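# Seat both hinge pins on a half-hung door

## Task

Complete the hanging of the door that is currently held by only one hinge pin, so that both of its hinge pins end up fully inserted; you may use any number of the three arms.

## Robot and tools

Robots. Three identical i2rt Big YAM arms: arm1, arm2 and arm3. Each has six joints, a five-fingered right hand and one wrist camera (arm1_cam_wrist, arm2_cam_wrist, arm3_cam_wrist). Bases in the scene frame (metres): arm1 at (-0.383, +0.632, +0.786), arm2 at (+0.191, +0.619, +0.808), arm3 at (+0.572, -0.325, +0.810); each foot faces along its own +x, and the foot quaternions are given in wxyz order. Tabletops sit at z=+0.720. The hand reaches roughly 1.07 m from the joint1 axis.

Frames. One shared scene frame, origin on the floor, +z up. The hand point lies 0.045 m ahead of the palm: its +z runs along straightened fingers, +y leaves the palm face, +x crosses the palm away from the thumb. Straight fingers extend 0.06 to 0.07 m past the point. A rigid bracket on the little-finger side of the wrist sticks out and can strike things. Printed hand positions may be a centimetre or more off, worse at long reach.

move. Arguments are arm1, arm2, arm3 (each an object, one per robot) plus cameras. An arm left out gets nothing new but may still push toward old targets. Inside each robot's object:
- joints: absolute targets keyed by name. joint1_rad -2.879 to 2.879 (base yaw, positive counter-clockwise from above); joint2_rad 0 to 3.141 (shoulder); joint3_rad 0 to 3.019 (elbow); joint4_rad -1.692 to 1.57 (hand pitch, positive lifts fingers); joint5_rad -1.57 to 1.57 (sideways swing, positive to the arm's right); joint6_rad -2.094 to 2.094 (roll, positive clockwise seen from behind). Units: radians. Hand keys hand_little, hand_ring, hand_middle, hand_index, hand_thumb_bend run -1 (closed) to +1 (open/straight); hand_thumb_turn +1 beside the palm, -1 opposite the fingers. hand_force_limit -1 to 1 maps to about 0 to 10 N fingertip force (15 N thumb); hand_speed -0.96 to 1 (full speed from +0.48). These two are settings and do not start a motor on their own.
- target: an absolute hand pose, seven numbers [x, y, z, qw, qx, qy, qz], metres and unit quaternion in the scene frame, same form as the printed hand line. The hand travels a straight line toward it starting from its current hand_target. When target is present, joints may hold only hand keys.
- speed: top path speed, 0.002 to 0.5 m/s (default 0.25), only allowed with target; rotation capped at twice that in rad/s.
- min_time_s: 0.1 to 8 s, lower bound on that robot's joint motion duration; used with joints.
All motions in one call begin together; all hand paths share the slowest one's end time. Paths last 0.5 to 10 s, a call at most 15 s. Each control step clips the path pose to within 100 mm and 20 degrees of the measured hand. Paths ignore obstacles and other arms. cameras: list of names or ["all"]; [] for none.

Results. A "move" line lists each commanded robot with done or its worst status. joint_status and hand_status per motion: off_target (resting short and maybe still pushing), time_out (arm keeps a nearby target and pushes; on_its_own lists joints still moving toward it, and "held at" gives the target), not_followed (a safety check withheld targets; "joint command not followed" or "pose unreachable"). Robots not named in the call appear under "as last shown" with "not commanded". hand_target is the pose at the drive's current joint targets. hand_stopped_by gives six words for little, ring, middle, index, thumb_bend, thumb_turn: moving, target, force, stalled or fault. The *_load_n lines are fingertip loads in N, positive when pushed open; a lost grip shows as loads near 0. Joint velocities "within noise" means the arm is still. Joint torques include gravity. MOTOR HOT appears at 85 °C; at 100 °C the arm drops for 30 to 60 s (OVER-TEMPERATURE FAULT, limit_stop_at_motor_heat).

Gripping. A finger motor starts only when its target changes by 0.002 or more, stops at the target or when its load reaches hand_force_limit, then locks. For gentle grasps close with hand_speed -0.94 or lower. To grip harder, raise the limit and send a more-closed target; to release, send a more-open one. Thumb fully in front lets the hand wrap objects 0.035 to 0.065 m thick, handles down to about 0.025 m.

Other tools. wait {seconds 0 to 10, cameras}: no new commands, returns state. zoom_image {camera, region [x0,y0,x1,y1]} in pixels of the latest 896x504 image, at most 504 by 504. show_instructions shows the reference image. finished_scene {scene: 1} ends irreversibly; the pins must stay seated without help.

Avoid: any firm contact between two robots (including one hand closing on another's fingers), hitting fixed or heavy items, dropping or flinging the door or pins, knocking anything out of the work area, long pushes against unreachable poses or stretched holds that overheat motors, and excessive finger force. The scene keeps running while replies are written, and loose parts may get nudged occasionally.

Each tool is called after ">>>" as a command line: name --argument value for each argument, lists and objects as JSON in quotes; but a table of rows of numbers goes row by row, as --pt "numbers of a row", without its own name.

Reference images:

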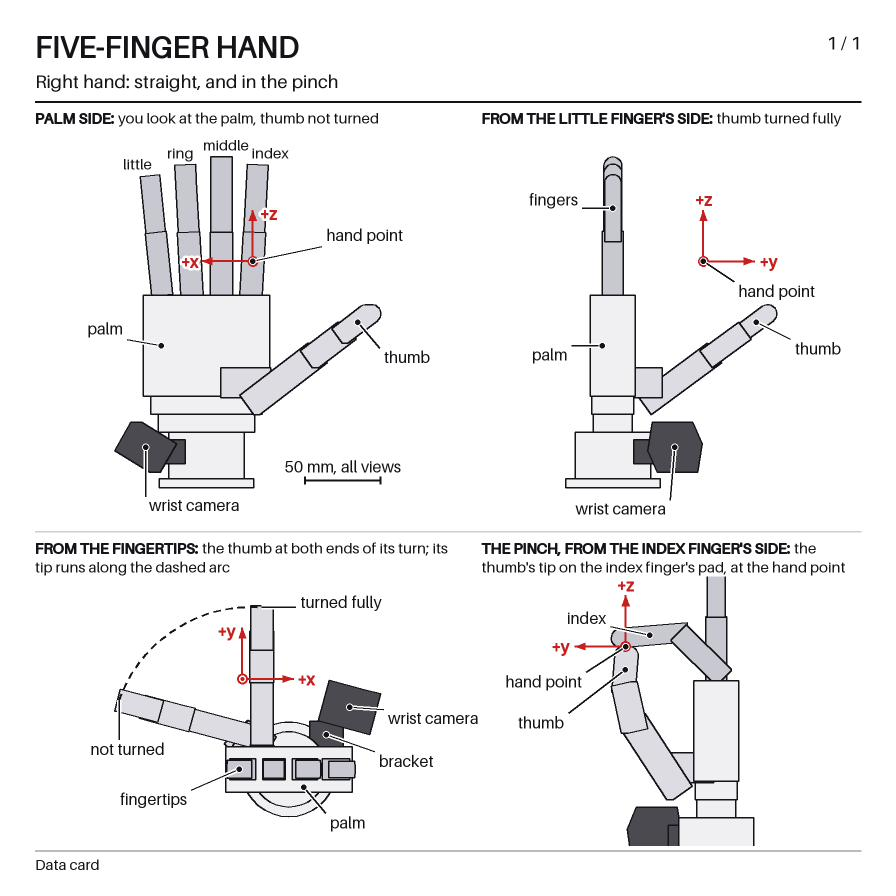

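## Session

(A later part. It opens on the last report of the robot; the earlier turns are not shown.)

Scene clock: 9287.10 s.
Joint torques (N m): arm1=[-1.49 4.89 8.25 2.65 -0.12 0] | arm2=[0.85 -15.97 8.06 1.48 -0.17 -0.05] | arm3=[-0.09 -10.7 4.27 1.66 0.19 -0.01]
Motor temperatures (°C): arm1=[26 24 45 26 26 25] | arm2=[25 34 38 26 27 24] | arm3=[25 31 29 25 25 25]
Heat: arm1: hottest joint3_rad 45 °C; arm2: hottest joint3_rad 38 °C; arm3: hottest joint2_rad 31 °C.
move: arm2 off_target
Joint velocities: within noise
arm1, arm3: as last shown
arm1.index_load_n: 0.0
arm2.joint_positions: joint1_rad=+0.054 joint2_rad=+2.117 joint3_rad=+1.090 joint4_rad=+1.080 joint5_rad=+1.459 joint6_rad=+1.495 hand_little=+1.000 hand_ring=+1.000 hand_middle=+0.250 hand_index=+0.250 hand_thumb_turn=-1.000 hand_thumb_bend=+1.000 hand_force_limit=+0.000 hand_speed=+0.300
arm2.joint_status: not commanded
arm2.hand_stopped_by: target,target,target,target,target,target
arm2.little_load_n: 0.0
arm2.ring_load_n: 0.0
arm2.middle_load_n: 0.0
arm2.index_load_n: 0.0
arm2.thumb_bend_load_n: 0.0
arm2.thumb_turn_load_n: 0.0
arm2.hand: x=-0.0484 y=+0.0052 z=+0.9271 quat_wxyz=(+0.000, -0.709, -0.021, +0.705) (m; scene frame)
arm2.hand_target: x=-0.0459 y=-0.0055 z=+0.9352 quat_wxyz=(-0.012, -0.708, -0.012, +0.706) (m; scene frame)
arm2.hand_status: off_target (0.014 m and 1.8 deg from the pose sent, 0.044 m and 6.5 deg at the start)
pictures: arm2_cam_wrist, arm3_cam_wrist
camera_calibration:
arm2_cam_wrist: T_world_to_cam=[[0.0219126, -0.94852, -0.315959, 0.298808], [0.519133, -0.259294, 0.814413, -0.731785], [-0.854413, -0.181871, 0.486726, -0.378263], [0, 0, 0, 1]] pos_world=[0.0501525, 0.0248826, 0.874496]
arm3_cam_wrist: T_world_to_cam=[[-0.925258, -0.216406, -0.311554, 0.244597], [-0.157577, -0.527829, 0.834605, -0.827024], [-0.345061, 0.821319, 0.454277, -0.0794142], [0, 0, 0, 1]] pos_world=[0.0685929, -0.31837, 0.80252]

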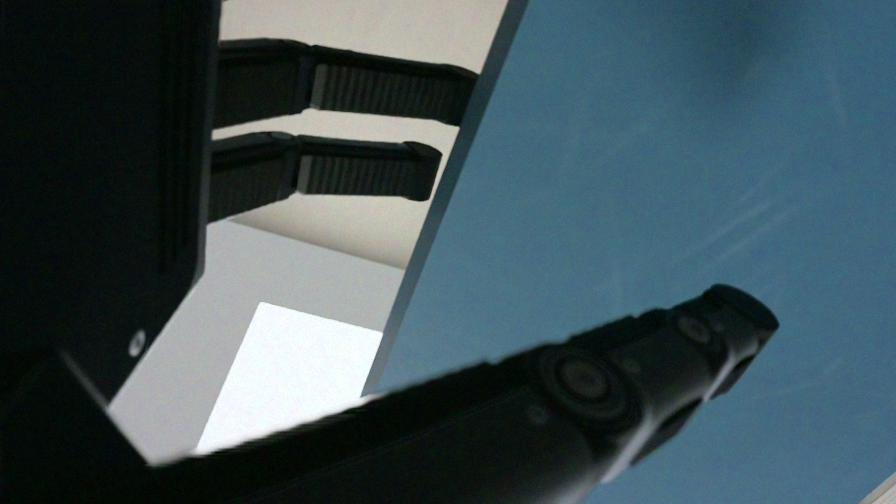

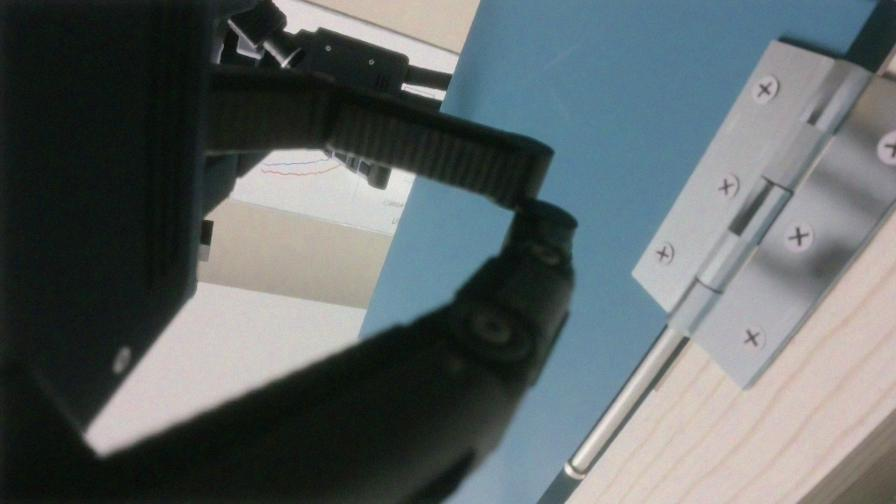

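>>> move --arm2 '{"target": [-0.053, -0.0125, 0.935, -0.0123, -0.7070, -0.0123, 0.7070], "speed": 0.03, "joints": {"hand_thumb_bend": 0.6, "hand_speed": -0.6, "hand_force_limit": -0.3}}' --cameras '["arm2_cam_wrist"]'

>>> move --arm2 '{"joints": {"hand_index": -0.25, "hand_middle": -0.25, "hand_thumb_bend": 0.3, "hand_speed": -0.93}}' --cameras '["arm2_cam_wrist", "arm3_cam_wrist"]'

Scene clock: 9315.93 s.
Joint torques (N m): arm1=[-1.44 4.89 8.25 2.65 -0.13 0.01] | arm2=[-0.21 -16.44 8.02 1.14 -0.2 -0.03] | arm3=[-0.15 -10.75 4.27 1.65 0.19 -0.02]
Motor temperatures (°C): arm1=[26 24 45 26 26 25] | arm2=[25 35 38 26 27 24] | arm3=[25 31 29 25 25 25]
Heat: arm1: hottest joint3_rad 45 °C; arm2: hottest joint3_rad 38 °C; arm3: hottest joint2_rad 31 °C.
move: arm2 off_target
Joint velocities: within noise
arm1, arm3: as last shown
arm2.joint_positions: joint1_rad=+0.054 joint2_rad=+2.129 joint3_rad=+1.115 joint4_rad=+1.080 joint5_rad=+1.448 joint6_rad=+1.491 hand_little=+1.000 hand_ring=+1.000 hand_middle=+0.250 hand_index=+0.250 hand_thumb_turn=-1.000 hand_thumb_bend=+0.600 hand_force_limit=-0.300 hand_speed=-0.600
arm2.joint_status: all done
arm2.hand_stopped_by: target,target,target,target,target,target
arm2.little_load_n: 0.0
arm2.ring_load_n: 0.0
arm2.middle_load_n: 0.0
arm2.index_load_n: 0.0
arm2.thumb_bend_load_n: 0.0
arm2.thumb_turn_load_n: 0.0
arm2.hand: x=-0.0483 y=-0.0042 z=+0.9283 quat_wxyz=(-0.007, -0.709, -0.021, +0.705) (m; scene frame)
arm2.hand_target: x=-0.0529 y=-0.0120 z=+0.9351 quat_wxyz=(-0.012, -0.707, -0.012, +0.707) (m; scene frame)
arm2.hand_status: off_target (0.012 m and 1.2 deg from the pose sent, 0.020 m and 1.8 deg at the start)
arm3.ring_load_n: 0.5
pictures: arm2_cam_wrist
camera_calibration:
arm2_cam_wrist: T_world_to_cam=[[0.031729, -0.950973, -0.307642, 0.283113], [0.523328, -0.246427, 0.815722, -0.736247], [-0.851541, -0.18688, 0.489852, -0.383249], [0, 0, 0, 1]] pos_world=[0.0499634, 0.0161802, 0.875405]

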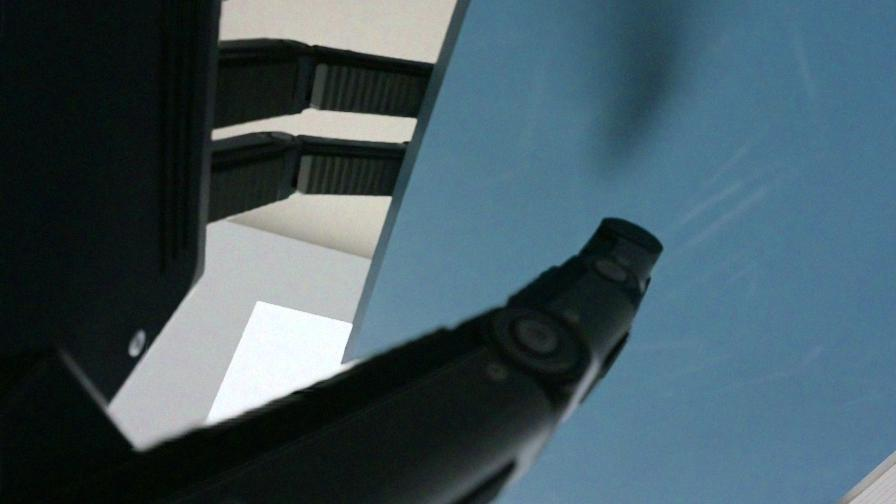

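Scene clock: 9318.37 s.
Joint torques (N m): arm1=[-1.44 4.84 8.25 2.65 -0.12 0.01] | arm2=[-0.15 -16.44 8.02 1.14 -0.19 -0.03] | arm3=[-0.15 -10.81 4.29 1.65 0.19 -0.01]
Motor temperatures (°C): arm1=[26 24 45 26 26 25] | arm2=[25 35 38 26 27 24] | arm3=[25 31 29 25 25 25]
Heat: arm1: hottest joint3_rad 45 °C; arm2: hottest joint3_rad 38 °C; arm3: hottest joint2_rad 31 °C.
move: arm2 off_target
Joint velocities: within noise
arm1, arm3: as last shown
arm1.thumb_bend_load_n: -0.5
arm2.joint_positions: joint1_rad=+0.054 joint2_rad=+2.129 joint3_rad=+1.115 joint4_rad=+1.080 joint5_rad=+1.448 joint6_rad=+1.491 hand_little=+1.000 hand_ring=+1.000 hand_middle=-0.135 hand_index=-0.148 hand_thumb_turn=-1.000 hand_thumb_bend=+0.395 hand_force_limit=-0.300 hand_speed=-0.930
arm2.joint_status: hand_middle off_target (ended at -0.135, target -0.250); hand_index off_target (ended at -0.148, target -0.250); hand_thumb_bend off_target (ended at +0.395, target +0.300); the others done
arm2.hand_stopped_by: target,target,force,force,force,target
arm2.little_load_n: 0.0
arm2.ring_load_n: 0.0
arm2.middle_load_n: 3.0
arm2.index_load_n: 6.5
arm2.thumb_bend_load_n: 5.0
arm2.thumb_turn_load_n: 0.0
arm2.hand: x=-0.0483 y=-0.0042 z=+0.9283 quat_wxyz=(-0.007, -0.709, -0.021, +0.705) (m; scene frame)
arm2.hand_target: x=-0.0529 y=-0.0120 z=+0.9351 quat_wxyz=(-0.012, -0.707, -0.012, +0.707) (m; scene frame)
arm2.hand_status: not commanded
arm3.ring_load_n: 0.0
pictures: arm2_cam_wrist, arm3_cam_wrist
camera_calibration:
arm2_cam_wrist: T_world_to_cam=[[0.031729, -0.950973, -0.307642, 0.283113], [0.523328, -0.246427, 0.815722, -0.736247], [-0.851541, -0.18688, 0.489852, -0.383249], [0, 0, 0, 1]] pos_world=[0.0499634, 0.0161802, 0.875405]
arm3_cam_wrist: T_world_to_cam=[[-0.925258, -0.216406, -0.311554, 0.244597], [-0.157577, -0.527829, 0.834605, -0.827024], [-0.345061, 0.821319, 0.454277, -0.0794142], [0, 0, 0, 1]] pos_world=[0.0685929, -0.31837, 0.80252]

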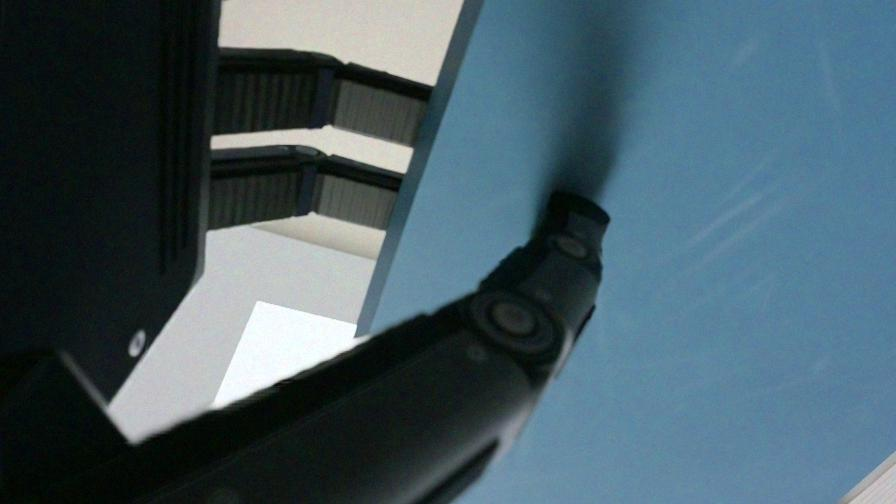

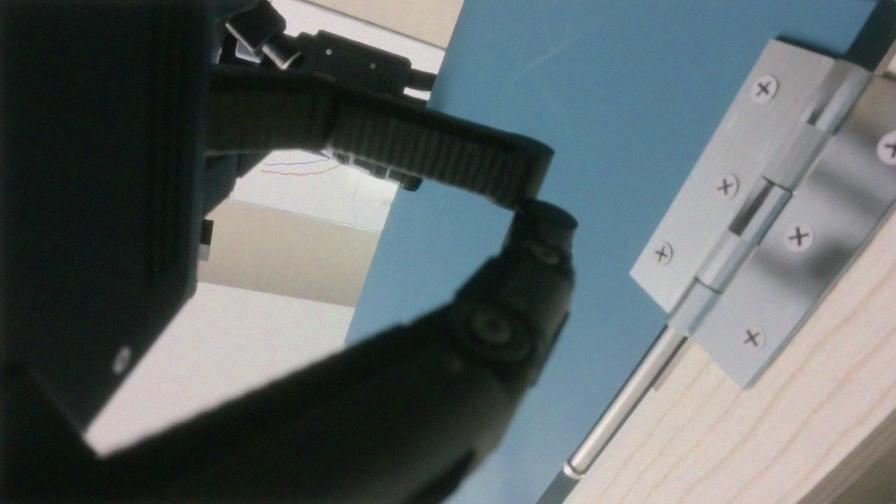

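>>> zoom_image --camera "arm3_cam_wrist" --region '[660, 200, 760, 340]'

>>> move --arm2 '{"target": [-0.053, -0.0125, 0.960, -0.0123, -0.7070, -0.0123, 0.7070], "speed": 0.03}' --cameras '["arm2_cam_wrist", "arm3_cam_wrist"]'

>>> zoom_image --camera "arm3_cam_wrist" --region '[660, 200, 760, 340]'

Scaled by 3.600.

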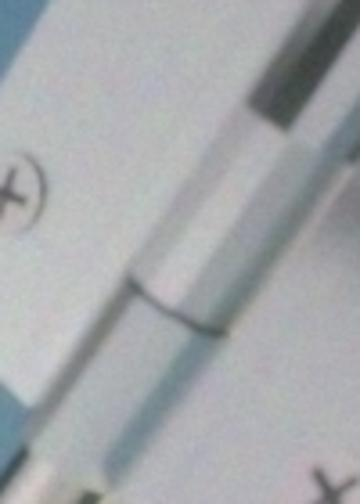

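Scene clock: 9329.47 s.
Joint torques (N m): arm1=[-1.49 4.95 8.27 2.65 -0.13 0.01] | arm2=[-0.15 -20.31 7.51 0.59 -0.23 -0.05] | arm3=[-0.09 -10.75 4.29 1.66 0.19 -0.01]
Motor temperatures (°C): arm1=[26 24 45 26 26 25] | arm2=[25 35 38 26 27 24] | arm3=[25 31 29 25 25 25]
Heat: arm1: hottest joint3_rad 45 °C; arm2: hottest joint3_rad 38 °C; arm3: hottest joint2_rad 31 °C.
move: arm2 off_target
Joint velocities: within noise
arm1: as last shown
arm1.thumb_bend_load_n: 0.0
arm2.joint_positions: joint1_rad=+0.054 joint2_rad=+2.120 joint3_rad=+1.115 joint4_rad=+1.058 joint5_rad=+1.450 joint6_rad=+1.480 hand_little=+1.000 hand_ring=+1.000 hand_middle=-0.135 hand_index=-0.148 hand_thumb_turn=-1.000 hand_thumb_bend=+0.395 hand_force_limit=-0.300 hand_speed=-0.930
arm2.joint_status: not commanded
arm2.hand_stopped_by: target,target,force,force,force,target
arm2.little_load_n: 0.0
arm2.ring_load_n: 0.0
arm2.middle_load_n: 3.0
arm2.index_load_n: 6.5
arm2.thumb_bend_load_n: 5.0
arm2.thumb_turn_load_n: 0.5
arm2.hand: x=-0.0485 y=-0.0050 z=+0.9293 quat_wxyz=(+0.003, -0.709, -0.030, +0.705) (m; scene frame)
arm2.hand_target: x=-0.0528 y=-0.0114 z=+0.9598 quat_wxyz=(-0.012, -0.707, -0.012, +0.707) (m; scene frame)
arm2.hand_status: off_target (0.032 m and 2.6 deg from the pose sent, 0.033 m and 1.2 deg at the start)
arm3.joint_positions: joint1_rad=+0.221 joint2_rad=+2.171 joint3_rad=+0.808 joint4_rad=+1.190 joint5_rad=+1.491 joint6_rad=+1.703 hand_little=+1.000 hand_ring=+1.000 hand_middle=-0.211 hand_index=+1.000 hand_thumb_turn=-1.000 hand_thumb_bend=+0.300 hand_force_limit=+0.300 hand_speed=-0.950
arm3.joint_status: not commanded
arm3.hand_stopped_by: target,target,force,target,target,target
arm3.little_load_n: 0.0
arm3.ring_load_n: 0.0
arm3.middle_load_n: 0.0
arm3.index_load_n: 0.0
arm3.thumb_bend_load_n: 0.0
arm3.thumb_turn_load_n: 0.0
arm3.hand: x=+0.0272 y=-0.2270 z=+0.8520 quat_wxyz=(-0.442, +0.572, -0.425, -0.545) (m; scene frame)
arm3.hand_target: x=+0.0203 y=-0.2340 z=+0.8479 quat_wxyz=(-0.437, +0.572, -0.424, -0.549) (m; scene frame)
arm3.hand_status: not commanded
pictures: arm2_cam_wrist, arm3_cam_wrist
camera_calibration:
arm2_cam_wrist: T_world_to_cam=[[0.0304227, -0.942981, -0.331452, 0.304798], [0.522259, -0.267743, 0.809666, -0.731661], [-0.852244, -0.197736, 0.484335, -0.378979], [0, 0, 0, 1]] pos_world=[0.0498618, 0.0165831, 0.87698]
arm3_cam_wrist: T_world_to_cam=[[-0.925258, -0.216406, -0.311554, 0.244597], [-0.157577, -0.527829, 0.834605, -0.827024], [-0.345061, 0.821319, 0.454277, -0.0794142], [0, 0, 0, 1]] pos_world=[0.0685929, -0.31837, 0.80252]

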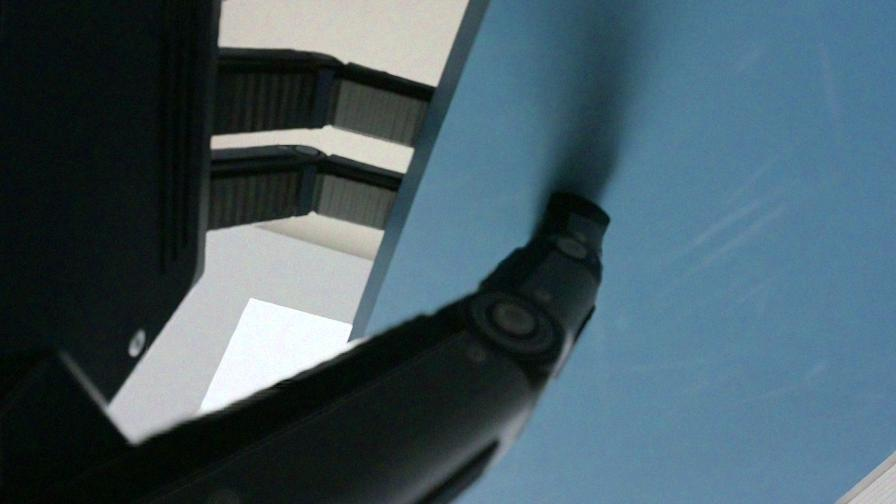

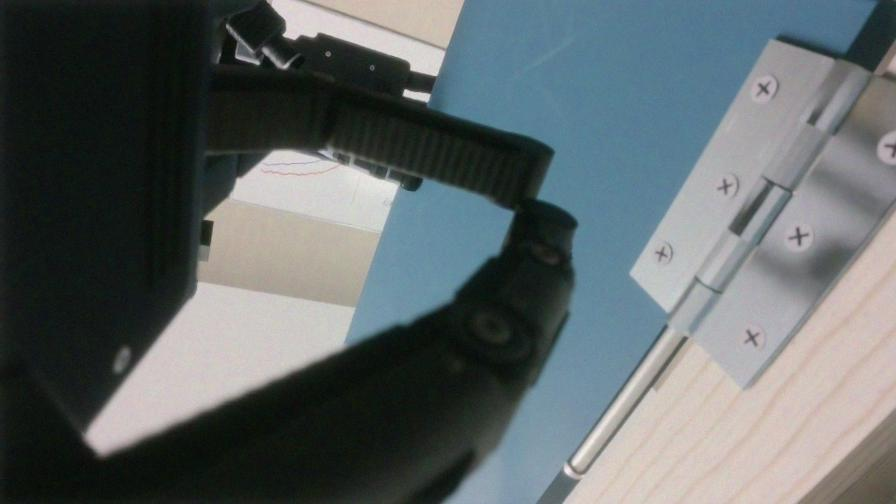

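Scaled by 3.600.

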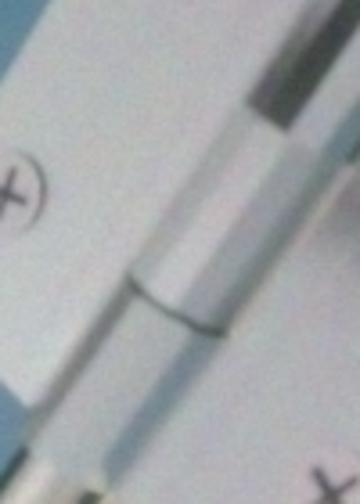

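>>> move --arm3 '{"target": [0.020, -0.2340, 0.985, 0.438, -0.5707, 0.4229, 0.5511], "speed": 0.08}'

>>> move --arm3 '{"target": [-0.0449, -0.2395, 0.968, 0.438, -0.5707, 0.4229, 0.5511], "speed": 0.05}' --cameras '["arm3_cam_wrist"]'

>>> zoom_image --camera "arm3_cam_wrist" --region '[480, 40, 640, 220]'

Scene clock: 9354.30 s.
Joint torques (N m): arm1=[-1.44 4.84 8.25 2.65 -0.13 0.01] | arm2=[-0.09 -20.25 7.51 0.61 -0.24 -0.04] | arm3=[-0.21 -12.92 4.18 0.55 0.09 0.16]
Motor temperatures (°C): arm1=[26 24 45 26 26 25] | arm2=[25 37 38 26 27 24] | arm3=[25 31 29 25 25 25]
Heat: arm1: hottest joint3_rad 45 °C; arm2: hottest joint3_rad 38 °C; arm3: hottest joint2_rad 31 °C.
move: arm3 done
Joint velocities: within noise
arm1.joint_positions: joint1_rad=+0.341 joint2_rad=+0.633 joint3_rad=+1.483 joint4_rad=-1.120 joint5_rad=+0.125 joint6_rad=-1.102 hand_little=+1.000 hand_ring=+1.000 hand_middle=+1.000 hand_index=+1.000 hand_thumb_turn=+1.000 hand_thumb_bend=+1.000 hand_force_limit=+0.000 hand_speed=-0.800
arm1.joint_status: not commanded
arm1.hand_stopped_by: target,target,target,target,target,target
arm1.little_load_n: 0.0
arm1.ring_load_n: 0.0
arm1.middle_load_n: 0.0
arm1.index_load_n: 0.0
arm1.thumb_bend_load_n: 0.0
arm1.thumb_turn_load_n: 0.0
arm1.hand: x=-0.3319 y=+0.3842 z=+1.3607 quat_wxyz=(+0.238, +0.532, -0.590, +0.559) (m; scene frame)
arm1.hand_target: x=-0.3302 y=+0.3853 z=+1.3736 quat_wxyz=(+0.239, +0.526, -0.580, +0.574) (m; scene frame)
arm1.hand_status: not commanded
arm2: as last shown
arm2.little_load_n: -0.5
arm2.middle_load_n: 2.5
arm3.joint_positions: joint1_rad=+0.221 joint2_rad=+1.839 joint3_rad=+0.790 joint4_rad=+0.980 joint5_rad=+1.491 joint6_rad=+1.594 hand_little=+1.000 hand_ring=+1.000 hand_middle=-0.211 hand_index=+1.000 hand_thumb_turn=-1.000 hand_thumb_bend=+0.300 hand_force_limit=+0.300 hand_speed=-0.950
arm3.joint_status: not commanded
arm3.hand_stopped_by: target,target,force,target,target,target
arm3.little_load_n: 0.0
arm3.ring_load_n: 0.0
arm3.middle_load_n: 0.0
arm3.index_load_n: 0.0
arm3.thumb_bend_load_n: 0.0
arm3.thumb_turn_load_n: 0.0
arm3.hand: x=+0.0184 y=-0.2286 z=+0.9761 quat_wxyz=(-0.445, +0.572, -0.421, -0.546) (m; scene frame)
arm3.hand_target: x=+0.0199 y=-0.2338 z=+0.9849 quat_wxyz=(-0.438, +0.570, -0.423, -0.552) (m; scene frame)
arm3.hand_status: done (0.010 m and 1.1 deg from the pose sent, 0.133 m and 0.9 deg at the start)
pictures: none

Scene clock: 9356.13 s.
Joint torques (N m): arm1=[-1.49 4.84 8.25 2.65 -0.12 0] | arm2=[-0.15 -20.25 7.51 0.61 -0.24 -0.05] | arm3=[-1.03 -11.34 7.62 0.44 0 0.11]
Motor temperatures (°C): arm1=[26 24 45 26 26 25] | arm2=[25 37 38 26 27 24] | arm3=[25 31 30 25 25 25]
Heat: arm1: hottest joint3_rad 45 °C; arm2: hottest joint3_rad 38 °C; arm3: hottest joint2_rad 31 °C.
move: arm3 off_target
Joint velocities: within noise
arm1, arm2: as last shown
arm2.little_load_n: 0.0
arm2.thumb_bend_load_n: 5.5
arm3.joint_positions: joint1_rad=+0.221 joint2_rad=+1.940 joint3_rad=+0.942 joint4_rad=+0.937 joint5_rad=+1.481 joint6_rad=+1.596 hand_little=+1.000 hand_ring=+1.000 hand_middle=-0.211 hand_index=+1.000 hand_thumb_turn=-1.000 hand_thumb_bend=+0.300 hand_force_limit=+0.300 hand_speed=-0.950
arm3.joint_status: not commanded
arm3.hand_stopped_by: target,target,force,target,target,target
arm3.little_load_n: 0.0
arm3.ring_load_n: 0.0
arm3.middle_load_n: 0.0
arm3.index_load_n: 0.0
arm3.thumb_bend_load_n: 0.0
arm3.thumb_turn_load_n: -0.5
arm3.hand: x=-0.0332 y=-0.2384 z=+0.9689 quat_wxyz=(-0.440, +0.572, -0.421, -0.550) (m; scene frame)
arm3.hand_target: x=-0.0444 y=-0.2395 z=+0.9679 quat_wxyz=(-0.438, +0.570, -0.422, -0.551) (m; scene frame)
arm3.hand_status: off_target (0.012 m and 0.3 deg from the pose sent, 0.065 m and 1.1 deg at the start)
pictures: arm3_cam_wrist
camera_calibration:
arm3_cam_wrist: T_world_to_cam=[[-0.924653, -0.224393, -0.307675, 0.217035], [-0.146865, -0.535315, 0.831787, -0.93876], [-0.35135, 0.814301, 0.462025, -0.153448], [0, 0, 0, 1]] pos_world=[0.00889778, -0.328878, 0.918521]

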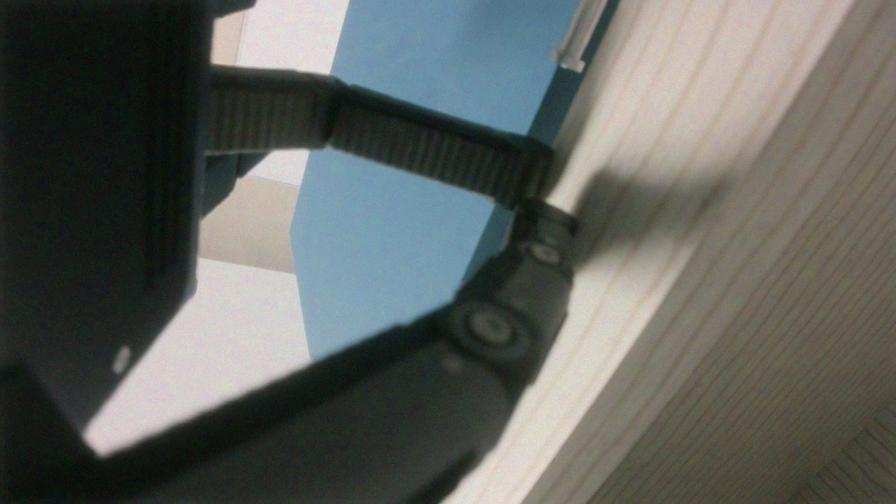

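Scaled by 2.800.

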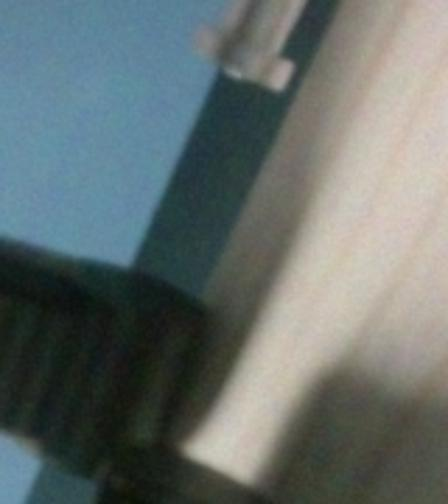

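>>> move --arm3 '{"joints": {"joint1_rad": 0.2005}, "min_time_s": 1.5}' --cameras '["arm3_cam_wrist"]'

>>> zoom_image --camera "arm3_cam_wrist" --region '[480, 40, 640, 220]'

Scene clock: 9371.90 s.
Joint torques (N m): arm1=[-1.44 4.95 8.25 2.63 -0.12 0.01] | arm2=[-0.09 -20.25 7.54 0.61 -0.23 -0.04] | arm3=[-2.02 -11.28 7.62 0.51 0 0.11]
Motor temperatures (°C): arm1=[26 24 45 26 26 25] | arm2=[25 38 37 26 27 24] | arm3=[25 30 30 25 25 24]
Heat: arm1: hottest joint3_rad 45 °C; arm2: hottest joint2_rad 38 °C; arm3: hottest joint2_rad 30 °C.
move: arm3 done
Joint velocities: within noise
arm1, arm2: as last shown
arm2.middle_load_n: 3.0
arm3.joint_positions: joint1_rad=+0.215 joint2_rad=+1.940 joint3_rad=+0.942 joint4_rad=+0.937 joint5_rad=+1.481 joint6_rad=+1.597 hand_little=+1.000 hand_ring=+1.000 hand_middle=-0.211 hand_index=+1.000 hand_thumb_turn=-1.000 hand_thumb_bend=+0.300 hand_force_limit=+0.300 hand_speed=-0.950
arm3.joint_status: all done
arm3.hand_stopped_by: target,target,force,target,target,target
arm3.little_load_n: 0.0
arm3.ring_load_n: 0.0
arm3.middle_load_n: -0.5
arm3.index_load_n: 0.0
arm3.thumb_bend_load_n: 0.0
arm3.thumb_turn_load_n: -0.5
arm3.hand: x=-0.0326 y=-0.2347 z=+0.9690 quat_wxyz=(-0.441, +0.570, -0.423, -0.549) (m; scene frame)
arm3.hand_target: x=-0.0427 y=-0.2279 z=+0.9680 quat_wxyz=(-0.443, +0.566, -0.428, -0.547) (m; scene frame)
arm3.hand_status: not commanded
pictures: arm3_cam_wrist
camera_calibration:
arm3_cam_wrist: T_world_to_cam=[[-0.926237, -0.218757, -0.30697, 0.219033], [-0.14953, -0.534314, 0.831955, -0.936829], [-0.346014, 0.816489, 0.462191, -0.155747], [0, 0, 0, 1]] pos_world=[0.00890231, -0.325481, 0.918621]

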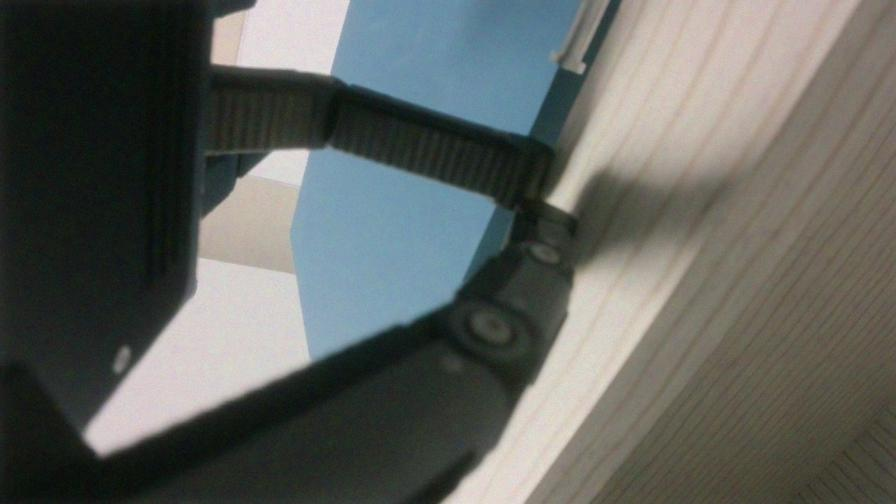

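Scaled by 2.800.

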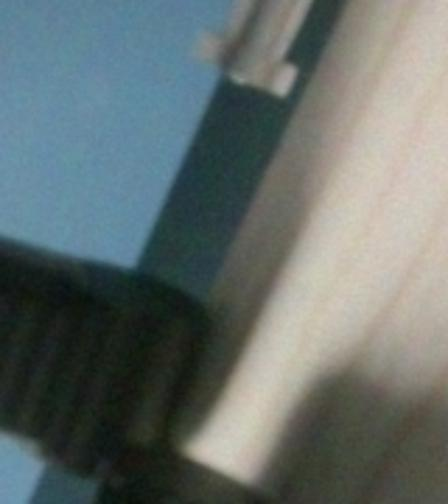

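>>> move --arm3 '{"joints": {"joint1_rad": 0.1965}, "min_time_s": 1.5}'

>>> move --arm3 '{"joints": {"joint2_rad": 1.985}, "min_time_s": 3}' --cameras '["arm3_cam_wrist"]'

>>> zoom_image --camera "arm3_cam_wrist" --region '[480, 60, 640, 220]'

Scene clock: 9381.30 s.
Joint torques (N m): arm1=[-1.44 4.89 8.27 2.65 -0.12 0.01] | arm2=[-0.21 -20.25 7.51 0.58 -0.23 -0.04] | arm3=[-1.79 -11.34 7.62 0.5 0 0.11]
Motor temperatures (°C): arm1=[26 24 45 26 26 25] | arm2=[25 38 37 26 27 24] | arm3=[25 30 30 25 25 24]
Heat: arm1: hottest joint3_rad 45 °C; arm2: hottest joint2_rad 38 °C; arm3: hottest joint2_rad 30 °C.
move: arm3 done
Joint velocities: within noise
arm1, arm2: as last shown
arm2.middle_load_n: 2.5
arm2.index_load_n: 7.0
arm2.thumb_bend_load_n: 5.0
arm3.joint_positions: joint1_rad=+0.208 joint2_rad=+1.940 joint3_rad=+0.942 joint4_rad=+0.937 joint5_rad=+1.481 joint6_rad=+1.597 hand_little=+1.000 hand_ring=+1.000 hand_middle=-0.211 hand_index=+1.000 hand_thumb_turn=-1.000 hand_thumb_bend=+0.300 hand_force_limit=+0.300 hand_speed=-0.950
arm3.joint_status: all done
arm3.hand_stopped_by: target,target,force,target,target,target
arm3.little_load_n: 0.0
arm3.ring_load_n: 0.0
arm3.middle_load_n: 0.0
arm3.index_load_n: 0.0
arm3.thumb_bend_load_n: 0.0
arm3.thumb_turn_load_n: 0.0
arm3.hand: x=-0.0320 y=-0.2308 z=+0.9690 quat_wxyz=(-0.443, +0.569, -0.425, -0.548) (m; scene frame)
arm3.hand_target: x=-0.0423 y=-0.2256 z=+0.9680 quat_wxyz=(-0.444, +0.566, -0.429, -0.547) (m; scene frame)
arm3.hand_status: not commanded
pictures: none

Scene clock: 9384.57 s.
Joint torques (N m): arm1=[-1.38 4.84 8.25 2.65 -0.12 0.01] | arm2=[-0.15 -20.25 7.51 0.58 -0.23 -0.05] | arm3=[-1.79 -11.22 7.5 0.5 0.01 0.11]
Motor temperatures (°C): arm1=[26 24 45 26 26 25] | arm2=[25 38 37 26 27 24] | arm3=[25 30 30 25 25 24]
Heat: arm1: hottest joint3_rad 45 °C; arm2: hottest joint2_rad 38 °C; arm3: hottest joint2_rad 30 °C.
move: arm3 done
Joint velocities: within noise
arm1, arm2: as last shown
arm2.thumb_bend_load_n: 5.5
arm2.thumb_turn_load_n: 1.0
arm3.joint_positions: joint1_rad=+0.208 joint2_rad=+1.961 joint3_rad=+0.942 joint4_rad=+0.937 joint5_rad=+1.481 joint6_rad=+1.597 hand_little=+1.000 hand_ring=+1.000 hand_middle=-0.211 hand_index=+1.000 hand_thumb_turn=-1.000 hand_thumb_bend=+0.300 hand_force_limit=+0.300 hand_speed=-0.950
arm3.joint_status: all done
arm3.hand_stopped_by: target,target,force,target,target,target
arm3.little_load_n: 0.0
arm3.ring_load_n: 0.0
arm3.middle_load_n: 0.0
arm3.index_load_n: 0.0
arm3.thumb_bend_load_n: 0.0
arm3.thumb_turn_load_n: 0.0
arm3.hand: x=-0.0324 y=-0.2306 z=+0.9572 quat_wxyz=(-0.448, +0.574, -0.419, -0.542) (m; scene frame)
arm3.hand_target: x=-0.0428 y=-0.2255 z=+0.9546 quat_wxyz=(-0.450, +0.571, -0.423, -0.541) (m; scene frame)
arm3.hand_status: not commanded
pictures: arm3_cam_wrist
camera_calibration:
arm3_cam_wrist: T_world_to_cam=[[-0.921156, -0.211352, -0.326807, 0.237329], [-0.170364, -0.536009, 0.826844, -0.921012], [-0.349926, 0.817328, 0.457741, -0.149293], [0, 0, 0, 1]] pos_world=[0.00946806, -0.321489, 0.907431]

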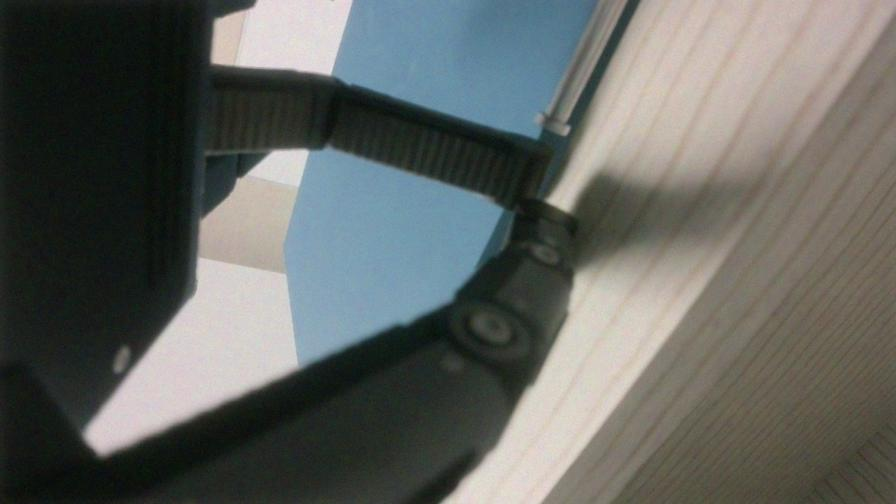

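Scaled by 3.150.

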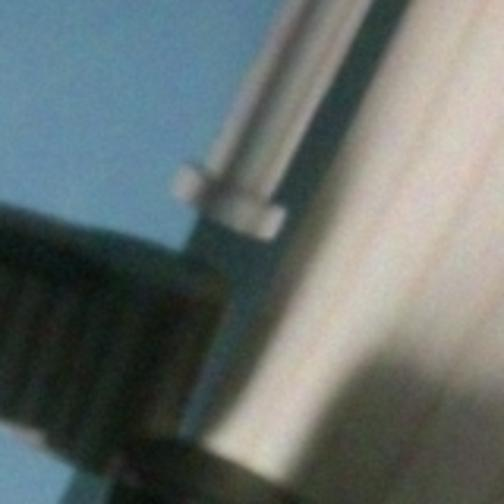

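>>> move --arm3 '{"joints": {"joint2_rad": 2.04, "joint6_rad": 1.55}, "min_time_s": 4}' --cameras '["arm3_cam_wrist"]'

>>> zoom_image --camera "arm3_cam_wrist" --region '[480, 60, 640, 220]'

Scene clock: 9402.67 s.
Joint torques (N m): arm1=[-1.49 4.89 8.25 2.65 -0.13 0.01] | arm2=[-0.09 -20.31 7.5 0.61 -0.23 -0.05] | arm3=[-1.85 -8.47 6.78 0.5 -0.37 -0.43]
Motor temperatures (°C): arm1=[26 24 45 26 26 25] | arm2=[25 39 37 26 27 24] | arm3=[25 30 31 25 25 25]
Heat: arm1: hottest joint3_rad 45 °C; arm2: hottest joint2_rad 39 °C; arm3: hottest joint3_rad 31 °C.
move: arm3 time_out
Joint velocities: within noise
arm1, arm2: as last shown
arm2.index_load_n: 6.5
arm2.thumb_turn_load_n: 0.5
arm3.joint_positions: joint1_rad=+0.208 joint2_rad=+1.978 joint3_rad=+0.951 joint4_rad=+0.937 joint5_rad=+1.491 joint6_rad=+1.597 hand_little=+1.000 hand_ring=+1.000 hand_middle=-0.211 hand_index=+1.000 hand_thumb_turn=-1.000 hand_thumb_bend=+0.300 hand_force_limit=+0.300 hand_speed=-0.950
arm3.joint_status: joint6_rad time_out (moved +0.000 of -0.047); the others done
arm3.hand_stopped_by: target,target,force,target,target,target
arm3.little_load_n: 0.0
arm3.ring_load_n: 0.0
arm3.middle_load_n: -1.0
arm3.index_load_n: 0.0
arm3.thumb_bend_load_n: -1.5
arm3.thumb_turn_load_n: 1.0
arm3.on_its_own: joint6_rad reads +1.597 and still pushes toward +1.550 since a time_out
arm3.hand: x=-0.0335 y=-0.2302 z=+0.9513 quat_wxyz=(-0.453, +0.573, -0.420, -0.538) (m; scene frame)
arm3.hand_target: x=-0.0438 y=-0.2259 z=+0.9197 quat_wxyz=(-0.477, +0.594, -0.393, -0.515) (m; scene frame)
arm3.hand_status: not commanded
pictures: arm3_cam_wrist
camera_calibration:
arm3_cam_wrist: T_world_to_cam=[[-0.920826, -0.201261, -0.334025, 0.243688], [-0.181907, -0.535966, 0.824409, -0.914061], [-0.344947, 0.819899, 0.456921, -0.145706], [0, 0, 0, 1]] pos_world=[0.00785973, -0.321397, 0.901534]

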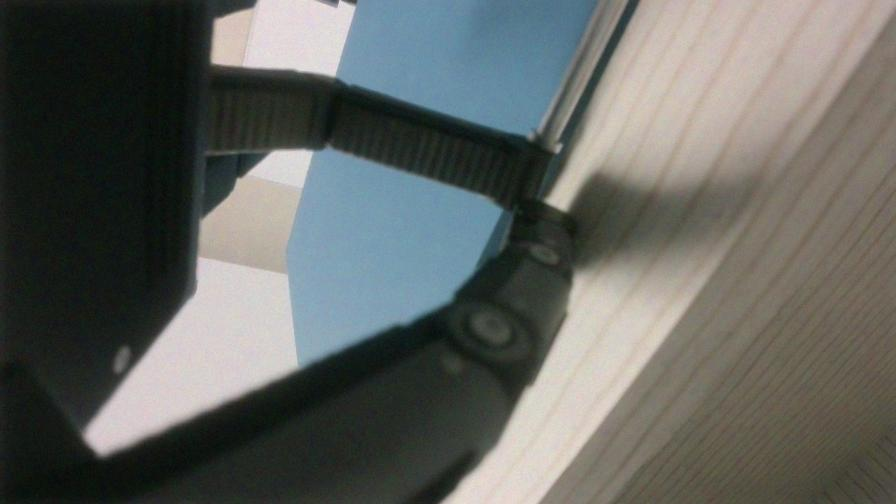

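Scaled by 3.150.

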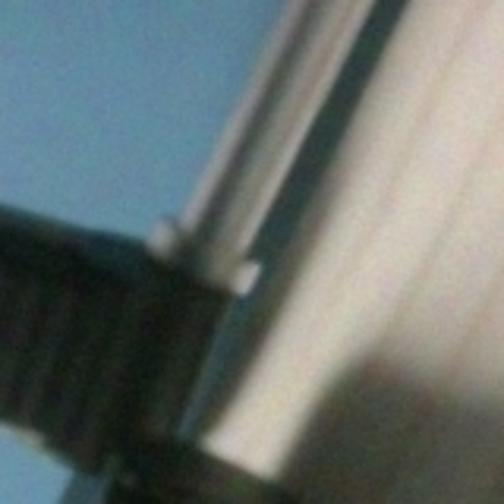

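>>> move --arm2 '{"target": [-0.075, -0.0125, 0.960, -0.0123, -0.7070, -0.0123, 0.7070], "speed": 0.03}' --cameras '["arm3_cam_wrist", "arm2_cam_wrist"]'

Scene clock: 9413.47 s.
Joint torques (N m): arm1=[-1.44 4.84 8.25 2.63 -0.12 0.01] | arm2=[-0.91 -19.9 8.13 0.46 -0.44 0.02] | arm3=[-1.79 -9.93 6.61 0.5 -0.36 -0.39]
Motor temperatures (°C): arm1=[26 24 45 26 26 25] | arm2=[25 39 37 26 27 24] | arm3=[25 30 32 25 25 25]
Heat: arm1: hottest joint3_rad 45 °C; arm2: hottest joint2_rad 39 °C; arm3: hottest joint3_rad 32 °C.
move: arm2 off_target
Joint velocities: within noise
arm1, arm3: as last shown
arm2.joint_positions: joint1_rad=+0.024 joint2_rad=+2.115 joint3_rad=+1.115 joint4_rad=+1.034 joint5_rad=+1.417 joint6_rad=+1.488 hand_little=+1.000 hand_ring=+1.000 hand_middle=-0.135 hand_index=-0.148 hand_thumb_turn=-1.000 hand_thumb_bend=+0.395 hand_force_limit=-0.300 hand_speed=-0.930
arm2.joint_status: not commanded
arm2.hand_stopped_by: target,target,force,force,force,target
arm2.little_load_n: 0.0
arm2.ring_load_n: 0.0
arm2.middle_load_n: 6.5
arm2.index_load_n: 14.0
arm2.thumb_bend_load_n: 1.5
arm2.thumb_turn_load_n: 0.5
arm2.hand: x=-0.0646 y=-0.0045 z=+0.9295 quat_wxyz=(+0.005, -0.709, -0.034, +0.704) (m; scene frame)
arm2.hand_target: x=-0.0746 y=-0.0111 z=+0.9601 quat_wxyz=(-0.012, -0.707, -0.012, +0.707) (m; scene frame)
arm2.hand_status: off_target (0.033 m and 3.3 deg from the pose sent, 0.041 m and 2.6 deg at the start)
arm3.joint_positions: joint1_rad=+0.208 joint2_rad=+1.996 joint3_rad=+0.951 joint4_rad=+0.937 joint5_rad=+1.492 joint6_rad=+1.594 hand_little=+1.000 hand_ring=+1.000 hand_middle=-0.211 hand_index=+1.000 hand_thumb_turn=-1.000 hand_thumb_bend=+0.299 hand_force_limit=+0.300 hand_speed=-0.950
arm3.thumb_bend_load_n: -3.0
arm3.thumb_turn_load_n: 1.5
arm3.on_its_own: joint6_rad reads +1.594 and still pushes toward +1.550 since a time_out
arm3.hand: x=-0.0338 y=-0.2303 z=+0.9409 quat_wxyz=(-0.459, +0.577, -0.414, -0.533) (m; scene frame)
arm3.hand_target: x=-0.0437 y=-0.2259 z=+0.9198 quat_wxyz=(-0.477, +0.594, -0.393, -0.515) (m; scene frame)
pictures: arm2_cam_wrist, arm3_cam_wrist
camera_calibration:
arm2_cam_wrist: T_world_to_cam=[[0.0336575, -0.939404, -0.341155, 0.315017], [0.52251, -0.274443, 0.807257, -0.721078], [-0.851968, -0.205427, 0.481611, -0.390158], [0, 0, 0, 1]] pos_world=[0.0337652, 0.017884, 0.877469]
arm3_cam_wrist: T_world_to_cam=[[-0.913919, -0.199671, -0.353388, 0.258674], [-0.19881, -0.538841, 0.818611, -0.901448], [-0.353873, 0.818402, 0.452761, -0.13781], [0, 0, 0, 1]] pos_world=[0.00842256, -0.321304, 0.891743]

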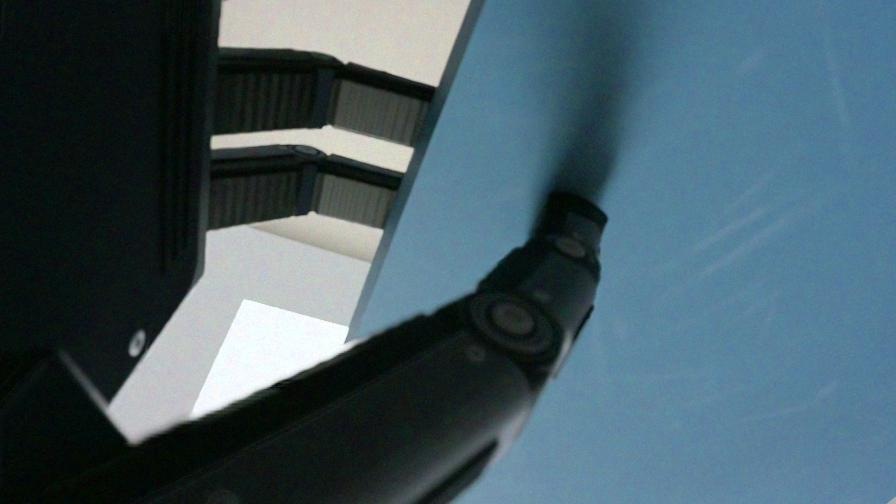

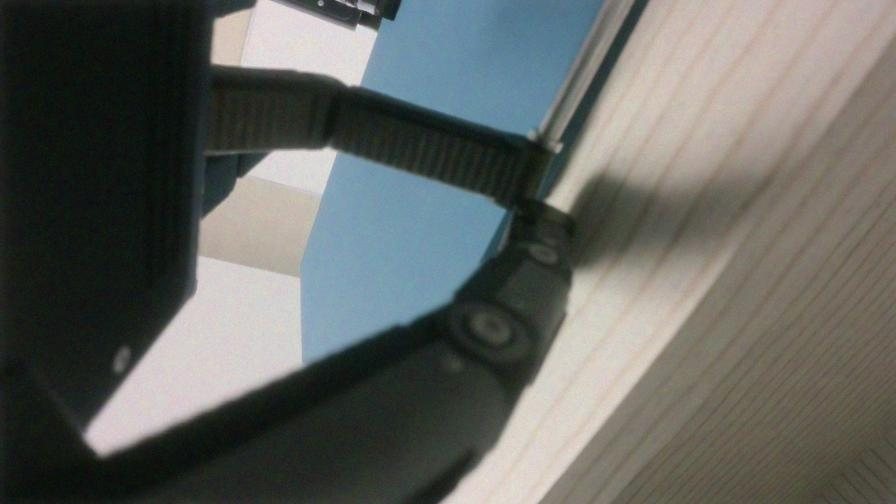

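>>> move --arm2 '{"joints": {"hand_index": -0.125}}' --arm3 '{"target": [-0.0440, -0.2262, 0.9050, 0.4489, -0.5850, 0.4113, 0.5360], "speed": 0.01}' --cameras '["arm3_cam_wrist"]'

>>> zoom_image --camera "arm3_cam_wrist" --region '[480, 60, 640, 220]'

Scene clock: 9435.90 s.
Joint torques (N m): arm1=[-1.44 4.89 8.24 2.65 -0.12 0.01] | arm2=[-0.97 -19.84 8.12 0.55 -0.4 0.08] | arm3=[-1.73 -9.41 5.81 -0.05 -0.7 -0.25]
Motor temperatures (°C): arm1=[26 24 45 26 26 25] | arm2=[25 38 37 26 27 24] | arm3=[25 30 32 25 25 25]
Heat: arm1: hottest joint3_rad 45 °C; arm2: hottest joint2_rad 38 °C; arm3: hottest joint3_rad 32 °C.
move: arm2 done; arm3 off_target
Joint velocities: within noise
arm1: as last shown
arm2.joint_positions: joint1_rad=+0.024 joint2_rad=+2.115 joint3_rad=+1.115 joint4_rad=+1.034 joint5_rad=+1.417 joint6_rad=+1.488 hand_little=+1.000 hand_ring=+1.000 hand_middle=-0.135 hand_index=-0.124 hand_thumb_turn=-1.000 hand_thumb_bend=+0.394 hand_force_limit=-0.300 hand_speed=-0.930
arm2.joint_status: all done
arm2.hand_stopped_by: target,target,force,target,force,target
arm2.little_load_n: 0.0
arm2.ring_load_n: 0.0
arm2.middle_load_n: 10.0
arm2.index_load_n: 1.0
arm2.thumb_bend_load_n: 1.0
arm2.thumb_turn_load_n: 0.5
arm2.hand: x=-0.0650 y=-0.0044 z=+0.9295 quat_wxyz=(+0.005, -0.709, -0.034, +0.704) (m; scene frame)
arm2.hand_target: x=-0.0747 y=-0.0110 z=+0.9601 quat_wxyz=(-0.012, -0.707, -0.012, +0.707) (m; scene frame)
arm2.hand_status: not commanded
arm3.joint_positions: joint1_rad=+0.206 joint2_rad=+2.017 joint3_rad=+0.951 joint4_rad=+0.936 joint5_rad=+1.476 joint6_rad=+1.711 hand_little=+1.000 hand_ring=+1.000 hand_middle=-0.211 hand_index=+1.000 hand_thumb_turn=-1.000 hand_thumb_bend=+0.299 hand_force_limit=+0.300 hand_speed=-0.950
arm3.joint_status: not commanded
arm3.hand_stopped_by: target,target,force,target,target,target
arm3.little_load_n: 0.0
arm3.ring_load_n: 0.0
arm3.middle_load_n: 0.0
arm3.index_load_n: 0.0
arm3.thumb_bend_load_n: -1.5
arm3.thumb_turn_load_n: -1.0
arm3.hand: x=-0.0331 y=-0.2298 z=+0.9360 quat_wxyz=(-0.428, +0.561, -0.439, -0.556) (m; scene frame)
arm3.hand_target: x=-0.0415 y=-0.2264 z=+0.9053 quat_wxyz=(-0.449, +0.585, -0.412, -0.535) (m; scene frame)
arm3.hand_status: off_target (0.033 m and 5.4 deg from the pose sent, 0.038 m and 1.5 deg at the start)
pictures: arm3_cam_wrist
camera_calibration:
arm3_cam_wrist: T_world_to_cam=[[-0.939784, -0.219289, -0.262141, 0.166909], [-0.115429, -0.518288, 0.84738, -0.916451], [-0.321686, 0.826613, 0.461767, -0.1411], [0, 0, 0, 1]] pos_world=[0.00568402, -0.32175, 0.885492]

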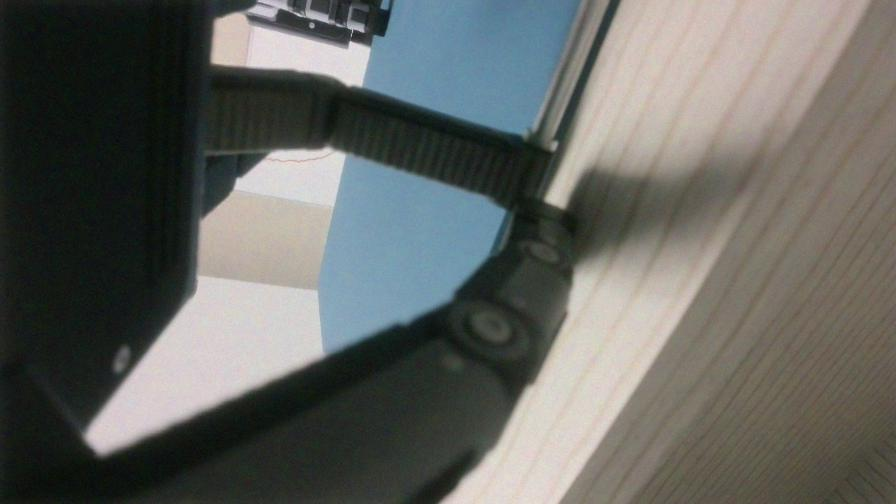

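Scaled by 3.150.

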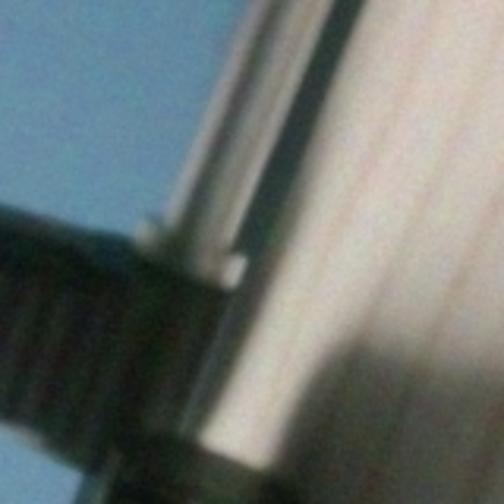

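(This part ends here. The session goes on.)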